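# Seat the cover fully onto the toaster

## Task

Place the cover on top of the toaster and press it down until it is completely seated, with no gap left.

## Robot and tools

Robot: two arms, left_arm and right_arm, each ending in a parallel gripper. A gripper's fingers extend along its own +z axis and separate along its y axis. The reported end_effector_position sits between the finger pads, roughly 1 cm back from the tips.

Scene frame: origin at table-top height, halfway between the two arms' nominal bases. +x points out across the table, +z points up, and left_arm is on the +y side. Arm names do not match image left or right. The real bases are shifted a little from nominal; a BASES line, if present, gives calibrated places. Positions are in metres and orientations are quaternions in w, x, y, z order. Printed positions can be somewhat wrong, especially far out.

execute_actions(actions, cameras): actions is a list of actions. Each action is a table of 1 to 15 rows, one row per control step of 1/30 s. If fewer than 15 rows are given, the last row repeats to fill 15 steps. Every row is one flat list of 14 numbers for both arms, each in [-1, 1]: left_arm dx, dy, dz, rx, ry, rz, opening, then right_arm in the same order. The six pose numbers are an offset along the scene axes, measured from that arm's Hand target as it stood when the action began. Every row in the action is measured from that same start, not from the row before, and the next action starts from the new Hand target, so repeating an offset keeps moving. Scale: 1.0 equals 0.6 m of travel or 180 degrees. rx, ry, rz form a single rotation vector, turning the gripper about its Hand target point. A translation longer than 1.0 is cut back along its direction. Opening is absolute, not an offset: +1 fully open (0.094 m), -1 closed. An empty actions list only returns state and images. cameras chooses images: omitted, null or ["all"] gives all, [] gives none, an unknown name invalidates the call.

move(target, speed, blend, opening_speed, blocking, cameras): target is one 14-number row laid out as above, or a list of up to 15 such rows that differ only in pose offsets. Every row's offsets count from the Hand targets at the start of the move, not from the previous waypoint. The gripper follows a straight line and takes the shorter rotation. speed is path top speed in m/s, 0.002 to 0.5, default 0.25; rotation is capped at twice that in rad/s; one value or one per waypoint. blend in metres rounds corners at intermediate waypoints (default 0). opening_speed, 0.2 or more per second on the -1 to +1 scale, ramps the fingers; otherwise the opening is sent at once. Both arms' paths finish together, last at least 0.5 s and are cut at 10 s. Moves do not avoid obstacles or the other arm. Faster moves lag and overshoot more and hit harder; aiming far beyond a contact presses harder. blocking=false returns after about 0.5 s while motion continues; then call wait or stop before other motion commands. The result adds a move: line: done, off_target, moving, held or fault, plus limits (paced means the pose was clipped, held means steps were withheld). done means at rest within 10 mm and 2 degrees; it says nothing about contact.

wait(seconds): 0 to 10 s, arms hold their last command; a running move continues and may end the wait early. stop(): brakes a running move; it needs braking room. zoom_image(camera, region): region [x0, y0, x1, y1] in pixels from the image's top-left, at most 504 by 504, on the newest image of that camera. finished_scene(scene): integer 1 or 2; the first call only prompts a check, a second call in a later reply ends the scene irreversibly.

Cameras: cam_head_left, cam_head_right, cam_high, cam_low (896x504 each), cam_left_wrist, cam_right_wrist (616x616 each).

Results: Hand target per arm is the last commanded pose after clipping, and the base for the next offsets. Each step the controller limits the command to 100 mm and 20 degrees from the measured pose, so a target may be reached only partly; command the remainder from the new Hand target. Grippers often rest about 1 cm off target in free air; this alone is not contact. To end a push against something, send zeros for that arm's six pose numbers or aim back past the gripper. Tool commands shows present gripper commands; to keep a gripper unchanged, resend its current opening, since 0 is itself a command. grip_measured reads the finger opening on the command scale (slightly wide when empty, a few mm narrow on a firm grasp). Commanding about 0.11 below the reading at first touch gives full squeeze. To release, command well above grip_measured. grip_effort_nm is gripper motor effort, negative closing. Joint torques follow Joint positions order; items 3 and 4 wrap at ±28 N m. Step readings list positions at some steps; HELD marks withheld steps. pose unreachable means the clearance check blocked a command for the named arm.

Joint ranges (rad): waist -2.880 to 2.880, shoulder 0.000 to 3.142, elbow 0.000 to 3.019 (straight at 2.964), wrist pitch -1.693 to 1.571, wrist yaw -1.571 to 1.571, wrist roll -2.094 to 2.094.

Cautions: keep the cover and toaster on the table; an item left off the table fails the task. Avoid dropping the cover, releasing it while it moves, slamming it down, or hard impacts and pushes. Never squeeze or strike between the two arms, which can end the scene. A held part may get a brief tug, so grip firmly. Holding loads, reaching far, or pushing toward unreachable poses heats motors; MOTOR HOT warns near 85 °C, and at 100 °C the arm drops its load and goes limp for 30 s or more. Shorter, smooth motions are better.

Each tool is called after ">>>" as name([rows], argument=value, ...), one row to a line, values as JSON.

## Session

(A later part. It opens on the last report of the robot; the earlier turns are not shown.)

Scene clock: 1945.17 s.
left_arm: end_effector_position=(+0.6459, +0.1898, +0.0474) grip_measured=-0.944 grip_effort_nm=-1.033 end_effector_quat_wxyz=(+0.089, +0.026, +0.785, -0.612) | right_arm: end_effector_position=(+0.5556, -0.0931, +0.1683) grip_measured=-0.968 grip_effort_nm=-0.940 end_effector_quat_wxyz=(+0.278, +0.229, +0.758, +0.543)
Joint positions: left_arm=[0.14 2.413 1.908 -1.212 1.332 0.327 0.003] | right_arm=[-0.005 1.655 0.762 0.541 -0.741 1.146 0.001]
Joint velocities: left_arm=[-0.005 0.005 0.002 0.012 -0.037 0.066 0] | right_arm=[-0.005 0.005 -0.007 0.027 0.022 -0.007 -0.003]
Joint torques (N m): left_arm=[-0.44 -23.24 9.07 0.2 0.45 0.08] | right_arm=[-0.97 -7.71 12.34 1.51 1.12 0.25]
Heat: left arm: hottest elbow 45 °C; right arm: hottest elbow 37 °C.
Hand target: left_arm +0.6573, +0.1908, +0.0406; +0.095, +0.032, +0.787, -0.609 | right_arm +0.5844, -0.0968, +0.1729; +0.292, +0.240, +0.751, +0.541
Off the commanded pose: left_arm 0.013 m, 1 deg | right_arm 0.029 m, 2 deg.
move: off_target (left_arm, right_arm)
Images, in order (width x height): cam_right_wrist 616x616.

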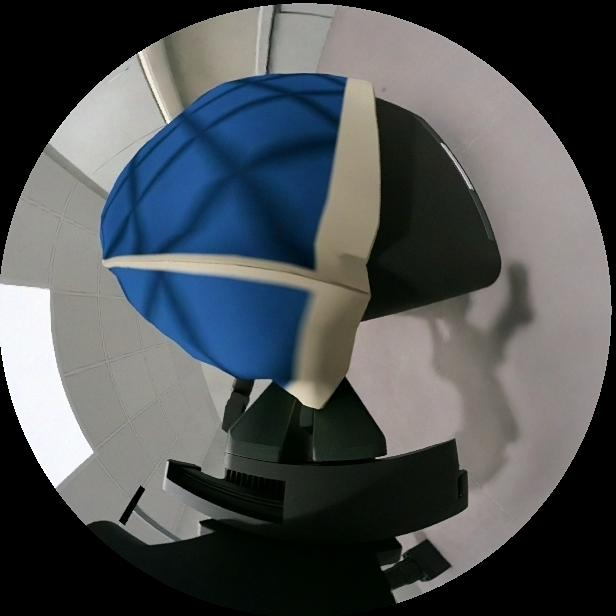

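>>> move([
  [0,0,0,0,0,0,-1,-0.1,-0.02,0,0,0,0,-1],
  [0,0,0,0,0,0,-1,-0.1,-0.04,-0.17,0,0,0,-1],
], speed=0.1, cameras=["cam_low","cam_head_left","cam_high","cam_right_wrist"])

Scene clock: 1951.00 s.
left_arm: end_effector_position=(+0.6459, +0.1898, +0.0464) grip_measured=-0.945 grip_effort_nm=-1.028 end_effector_quat_wxyz=(+0.088, +0.027, +0.786, -0.612) | right_arm: end_effector_position=(+0.5262, -0.1106, +0.0865) grip_measured=-0.974 grip_effort_nm=-1.033 end_effector_quat_wxyz=(+0.296, +0.228, +0.750, +0.546)
Joint positions: left_arm=[0.14 2.414 1.908 -1.211 1.33 0.327 0.003] | right_arm=[-0.041 1.859 0.642 0.898 -0.758 1.146 0.001]
Joint velocities: left_arm=[-0.005 -0.005 0.012 -0.007 -0.007 -0.037 -0.001] | right_arm=[-0.034 -0.005 -0.002 0.007 0.051 -0.037 0]
Joint torques (N m): left_arm=[-0.21 -23.06 9.01 0.28 0.52 0.08] | right_arm=[-2.67 -8.35 3.52 1.73 -0.2 -0.07]
Heat: left arm: hottest elbow 44 °C; right arm: hottest elbow 38 °C.
Hand target: left_arm +0.6573, +0.1908, +0.0406; +0.095, +0.032, +0.787, -0.609 | right_arm +0.5232, -0.1215, +0.0714; +0.293, +0.240, +0.752, +0.540
Off the commanded pose: left_arm 0.013 m, 1 deg | right_arm 0.019 m, 2 deg.
move: off_target (left_arm, right_arm)
Images, in order (width x height): cam_head_left 896x504, cam_high 896x504, cam_low 896x504, cam_right_wrist 616x616.

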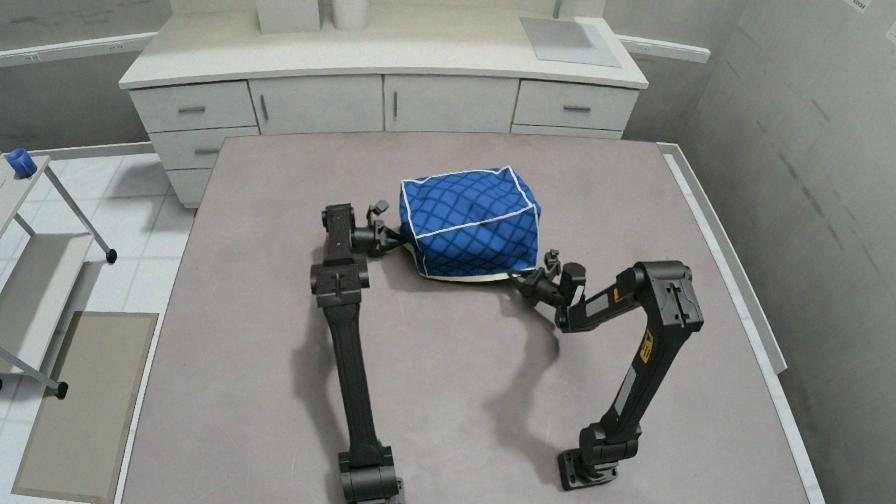

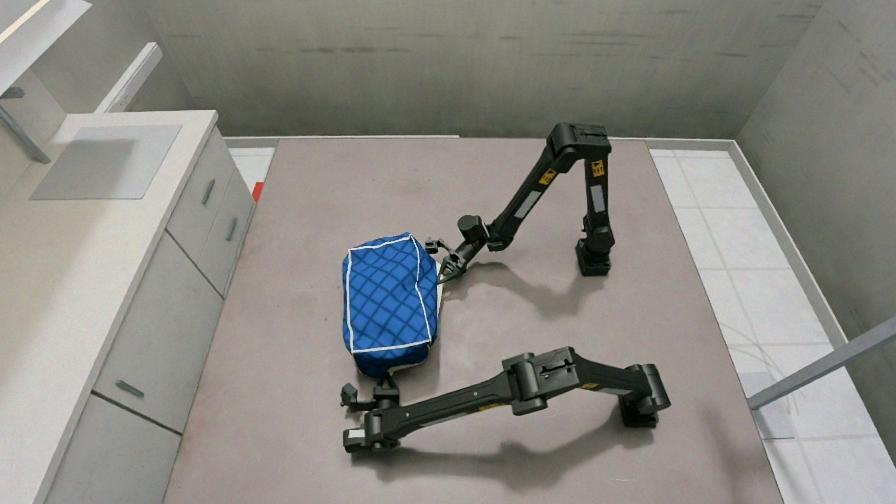

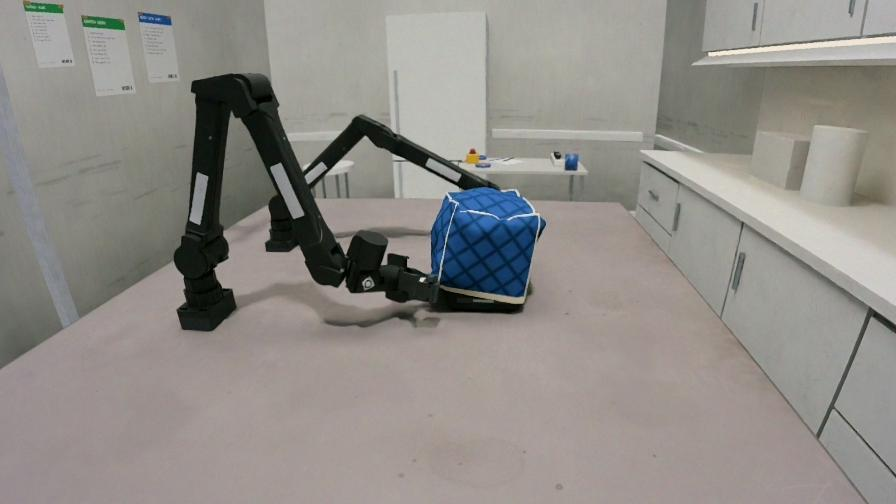

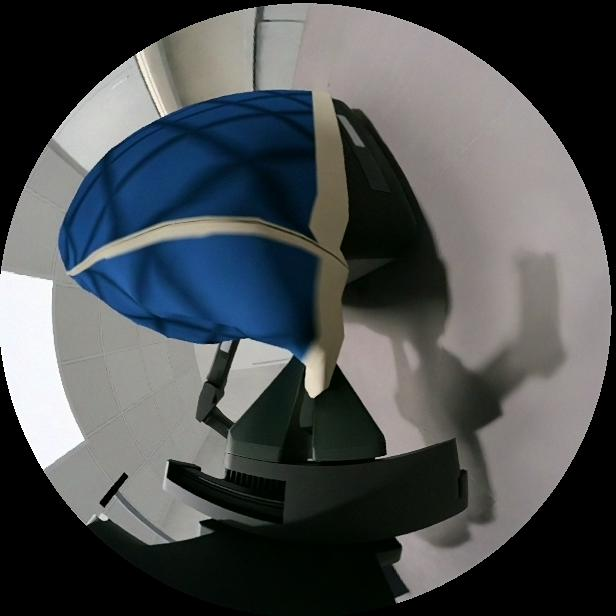

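>>> move(target=[0.0,0,-0.05,0,0,0,-1,0.02,-0.02,-0.08,0,0,0,-1], speed=0.1, cameras=["cam_low","cam_head_left","cam_high"])

>>> zoom_image(camera="cam_low", region=[400, 170, 580, 330])

>>> zoom_image(camera="cam_high", region=[310, 220, 480, 400])

Scene clock: 1955.37 s.
left_arm: end_effector_position=(+0.6483, +0.1901, +0.0436) grip_measured=-0.945 grip_effort_nm=-1.023 end_effector_quat_wxyz=(+0.096, +0.032, +0.785, -0.612) | right_arm: end_effector_position=(+0.5305, -0.1167, +0.0472) grip_measured=-0.974 grip_effort_nm=-1.033 end_effector_quat_wxyz=(+0.294, +0.220, +0.748, +0.553)
Joint positions: left_arm=[0.14 2.419 1.908 -1.186 1.333 0.325 0.003] | right_arm=[-0.062 2.005 0.672 1.019 -0.796 1.141 0.001]
Joint velocities: left_arm=[0.005 0.005 -0.027 -0.007 0.007 0.007 -0.001] | right_arm=[-0.015 0.024 0.027 -0.012 -0.022 0.037 -0.001]
Joint torques (N m): left_arm=[-0.21 -20.42 8.69 0.81 0.4 0.16] | right_arm=[-3.43 -7.71 4.34 1.43 0.19 -0.17]
Heat: left arm: hottest elbow 44 °C; right arm: hottest elbow 37 °C.
Hand target: left_arm +0.6575, +0.1913, +0.0107; +0.095, +0.032, +0.787, -0.609 | right_arm +0.5345, -0.1336, +0.0230; +0.293, +0.240, +0.752, +0.540
Off the commanded pose: left_arm 0.034 m, 0 deg | right_arm 0.030 m, 3 deg.
move: off_target (left_arm, right_arm)
Images, in order (width x height): cam_head_left 896x504, cam_high 896x504, cam_low 896x504.

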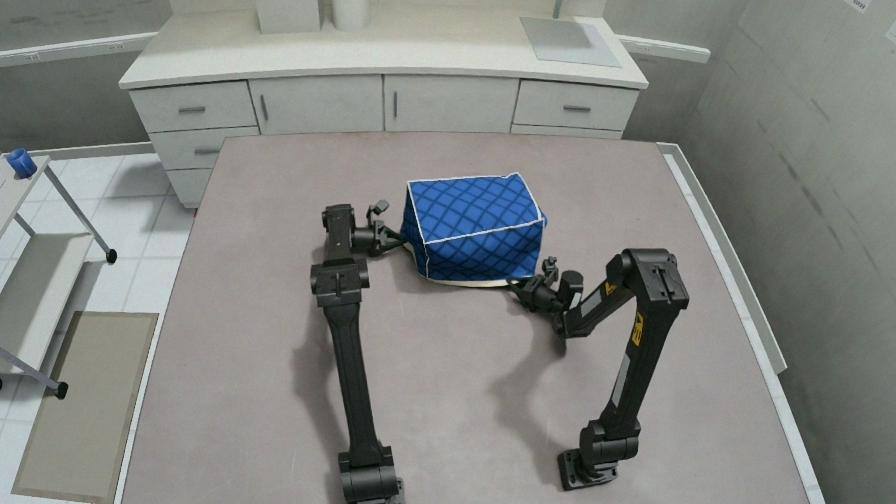

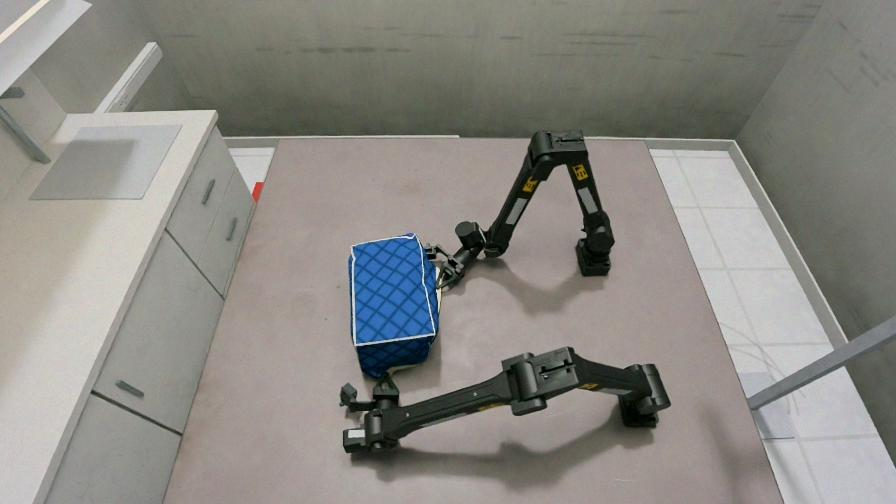

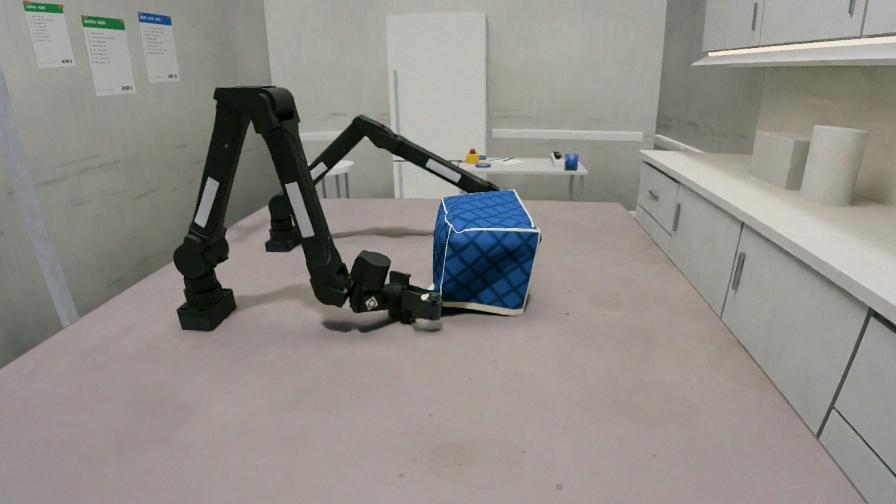

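Scaled by 2.800.

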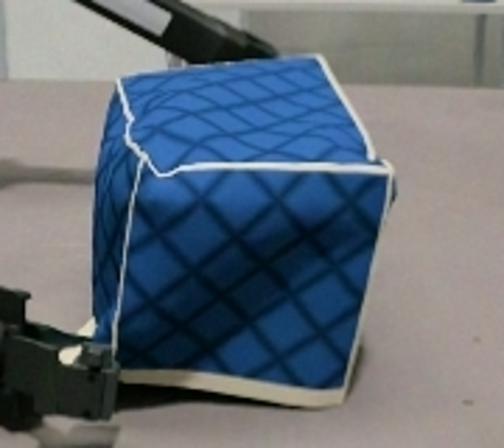

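Scaled by 2.800.

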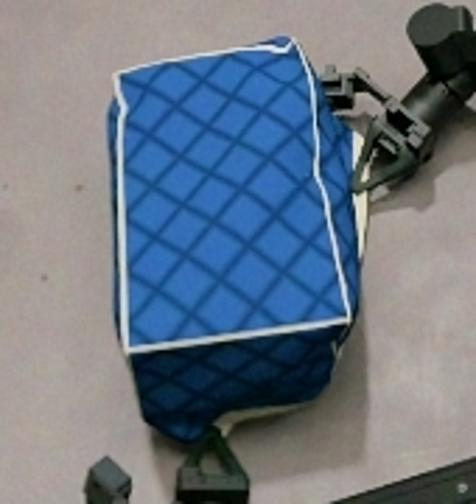

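>>> move(target=[0,0,0.02,0,0,0,-1,0.01,0.04,0.02,0,0,0,-1], speed=0.1, cameras=[])

>>> move(target=[0,-0.04,0.0,0,0,0,0.2,0,0,0,0,0,0,0.2], opening_speed=1, cameras=[])

>>> move(target=[0,0.2,0.03,0,0,0,0.2,-0.15,-0.18,0.02,0,0,0,0.2], speed=0.15, cameras=["cam_low","cam_high","cam_head_left","cam_left_wrist","cam_right_wrist"])

>>> zoom_image(camera="cam_low", region=[400, 170, 580, 330])

Scene clock: 1962.73 s.
left_arm: end_effector_position=(+0.6484, +0.1900, +0.0436) grip_measured=-0.945 grip_effort_nm=-1.018 end_effector_quat_wxyz=(+0.096, +0.032, +0.785, -0.612) | right_arm: end_effector_position=(+0.5371, -0.1136, +0.0469) grip_measured=-0.974 grip_effort_nm=-1.038 end_effector_quat_wxyz=(+0.305, +0.230, +0.748, +0.544)
Joint positions: left_arm=[0.14 2.419 1.908 -1.186 1.334 0.325 0.003] | right_arm=[-0.043 2.006 0.679 1.018 -0.744 1.145 0.001]
Joint velocities: left_arm=[0.005 -0.005 0.012 -0.002 0.007 -0.022 -0.001] | right_arm=[-0.015 -0.015 0.002 -0.007 -0.022 0.007 0]
Joint torques (N m): left_arm=[0.21 -22.07 8.81 0.28 0.39 0.13] | right_arm=[-0.09 -9.7 4.77 0.75 0.35 0.12]
Heat: left arm: hottest elbow 43 °C; right arm: hottest elbow 37 °C.
Hand target: left_arm +0.6574, +0.1911, +0.0226; +0.095, +0.032, +0.787, -0.609 | right_arm +0.5404, -0.1094, +0.0350; +0.292, +0.240, +0.752, +0.540
Off the commanded pose: left_arm 0.023 m, 0 deg | right_arm 0.013 m, 2 deg.
move: off_target (left_arm, right_arm)
No camera images: "cameras" was empty.

Scene clock: 1964.33 s.
left_arm: end_effector_position=(+0.6632, +0.1837, +0.0484) grip_measured=+0.196 grip_effort_nm=0.193 end_effector_quat_wxyz=(+0.104, +0.023, +0.783, -0.613) | right_arm: end_effector_position=(+0.5384, -0.1128, +0.0518) grip_measured=+0.195 grip_effort_nm=0.193 end_effector_quat_wxyz=(+0.301, +0.236, +0.744, +0.548)
Joint positions: left_arm=[0.128 2.409 1.904 -1.042 1.341 0.175 0.056] | right_arm=[-0.041 1.996 0.68 1.016 -0.743 1.17 0.056]
Joint velocities: left_arm=[0.015 -0.005 -0.012 0.032 -0.007 -0.007 0.001] | right_arm=[-0.005 -0.005 -0.012 -0.012 -0.022 -0.022 0.001]
Joint torques (N m): left_arm=[-1.73 -23.94 5.14 0.77 0.18 0.34] | right_arm=[-0.15 -9.05 4.78 0.83 0.28 -0.16]
Heat: left arm: hottest elbow 43 °C; right arm: hottest elbow 37 °C.
Hand target: left_arm +0.6569, +0.1670, +0.0223; +0.094, +0.032, +0.787, -0.610 | right_arm +0.5405, -0.1094, +0.0350; +0.292, +0.240, +0.752, +0.540
Off the commanded pose: left_arm 0.031 m, 2 deg | right_arm 0.017 m, 2 deg.
move: off_target (left_arm, right_arm)
No camera images: "cameras" was empty.

Scene clock: 1966.37 s.
left_arm: end_effector_position=(+0.6524, +0.2830, +0.0490) grip_measured=+0.198 grip_effort_nm=0.120 end_effector_quat_wxyz=(+0.101, +0.019, +0.790, -0.605) | right_arm: end_effector_position=(+0.4551, -0.2153, +0.0475) grip_measured=+0.197 grip_effort_nm=0.134 end_effector_quat_wxyz=(+0.291, +0.239, +0.753, +0.540)
Joint positions: left_arm=[0.271 2.55 2.169 -1.678 1.287 0.694 0.056] | right_arm=[-0.348 1.896 0.509 0.891 -1.025 0.95 0.056]
Joint velocities: left_arm=[0.005 0.005 -0.002 0.002 -0.007 -0.007 0.001] | right_arm=[-0.005 0.005 0.022 -0.007 0.007 0.051 0.001]
Joint torques (N m): left_arm=[0.21 -24.53 9.18 -0.96 0.42 0.28] | right_arm=[-1.9 -9.82 1.83 0.85 -0.35 -0.18]
Heat: left arm: hottest elbow 43 °C; right arm: hottest elbow 36 °C.
Hand target: left_arm +0.6589, +0.2867, +0.0419; +0.097, +0.030, +0.787, -0.608 | right_arm +0.4510, -0.2190, +0.0473; +0.293, +0.239, +0.755, +0.536
Off the commanded pose: left_arm 0.011 m, 2 deg | right_arm 0.005 m, 0 deg.
joint sent to its limit (left arm) — joint 4 (wrist pitch), lower limit. The joint targets still meet the commanded pose.
move: off_target (left_arm)
Images, in order (width x height): cam_head_left 896x504, cam_high 896x504, cam_low 896x504, cam_left_wrist 616x616, cam_right_wrist 616x616.

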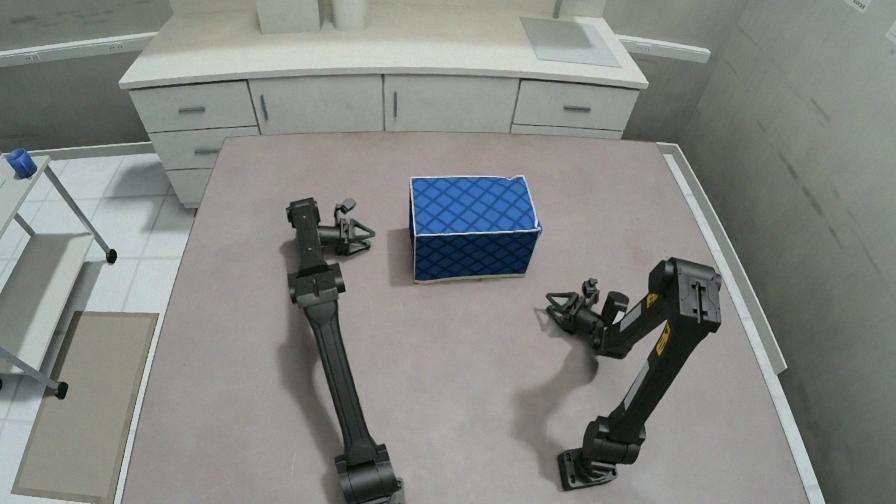

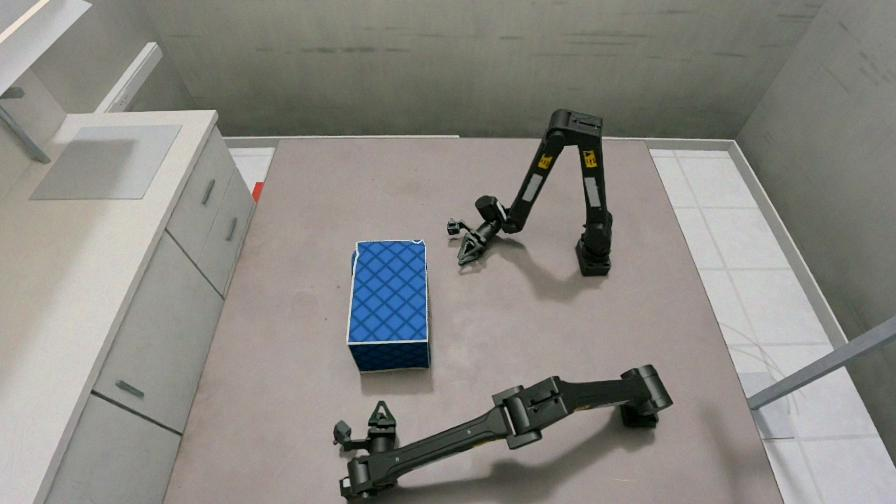

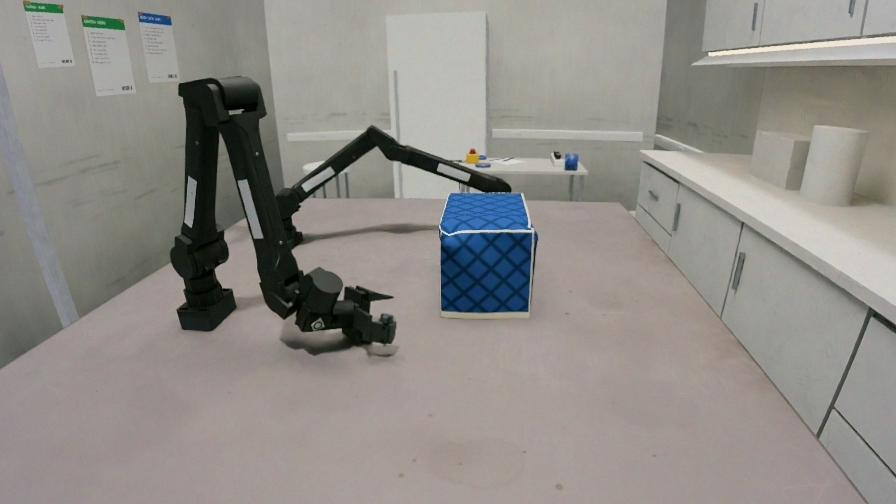

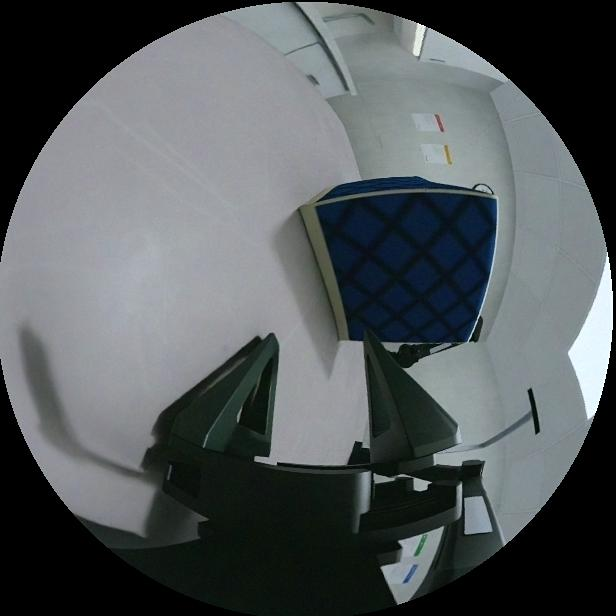

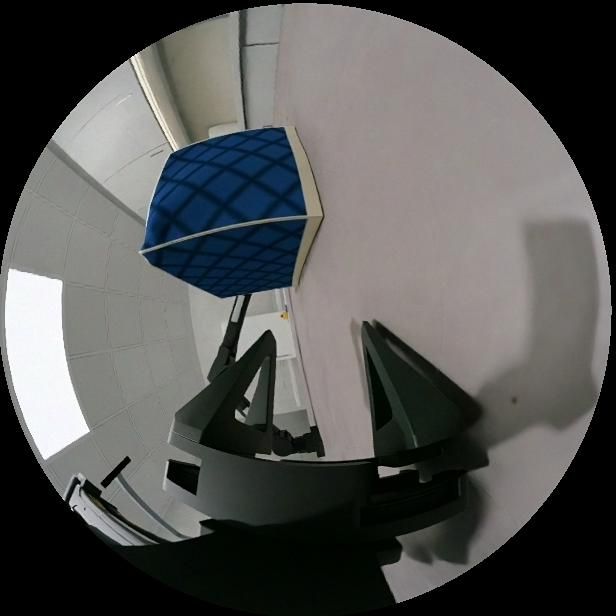

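Scaled by 2.800.

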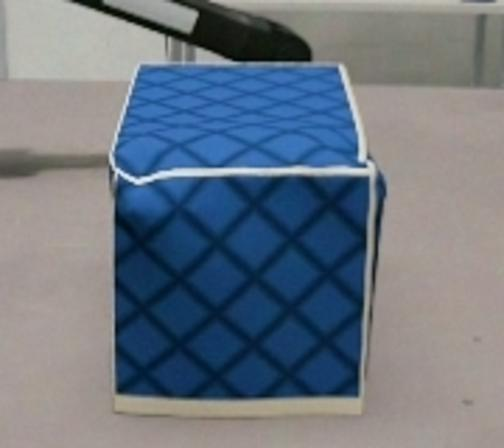

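Perfect.

>>> finished_scene(scene=2)

This call ended nothing. Check each condition of the task against the scene as it is now, look again where you are not sure, and mend what is not met. Then call finished_scene again.

>>> wait(seconds=0, cameras=[])

Scene clock: 1968.77 s.
left_arm: end_effector_position=(+0.6524, +0.2829, +0.0491) grip_measured=+0.198 grip_effort_nm=0.120 end_effector_quat_wxyz=(+0.101, +0.019, +0.790, -0.605) | right_arm: end_effector_position=(+0.4551, -0.2153, +0.0475) grip_measured=+0.197 grip_effort_nm=0.134 end_effector_quat_wxyz=(+0.291, +0.238, +0.753, +0.540)
Joint positions: left_arm=[0.271 2.55 2.169 -1.678 1.287 0.695 0.056] | right_arm=[-0.348 1.896 0.509 0.89 -1.025 0.949 0.056]
Joint velocities: left_arm=[-0.005 0.005 -0.012 -0.017 -0.022 -0.051 0] | right_arm=[0.005 -0.005 0.002 0.012 -0.051 0.051 0.001]
Joint torques (N m): left_arm=[0.32 -24.18 9.31 -1.03 0.44 0.26] | right_arm=[-1.9 -9.88 1.89 0.87 -0.36 -0.18]
Heat: left arm: hottest elbow 43 °C; right arm: hottest elbow 36 °C.
Hand target: left_arm +0.6589, +0.2867, +0.0419; +0.097, +0.030, +0.787, -0.609 | right_arm +0.4510, -0.2190, +0.0473; +0.293, +0.239, +0.755, +0.536
Tool commands: left_gripper/opening=+0.2 right_gripper/opening=+0.2
Off the commanded pose: left_arm 0.011 m, 2 deg | right_arm 0.005 m, 0 deg.
No camera images: "cameras" was empty.

>>> finished_scene(scene=2)

The scene is finished: the task was done.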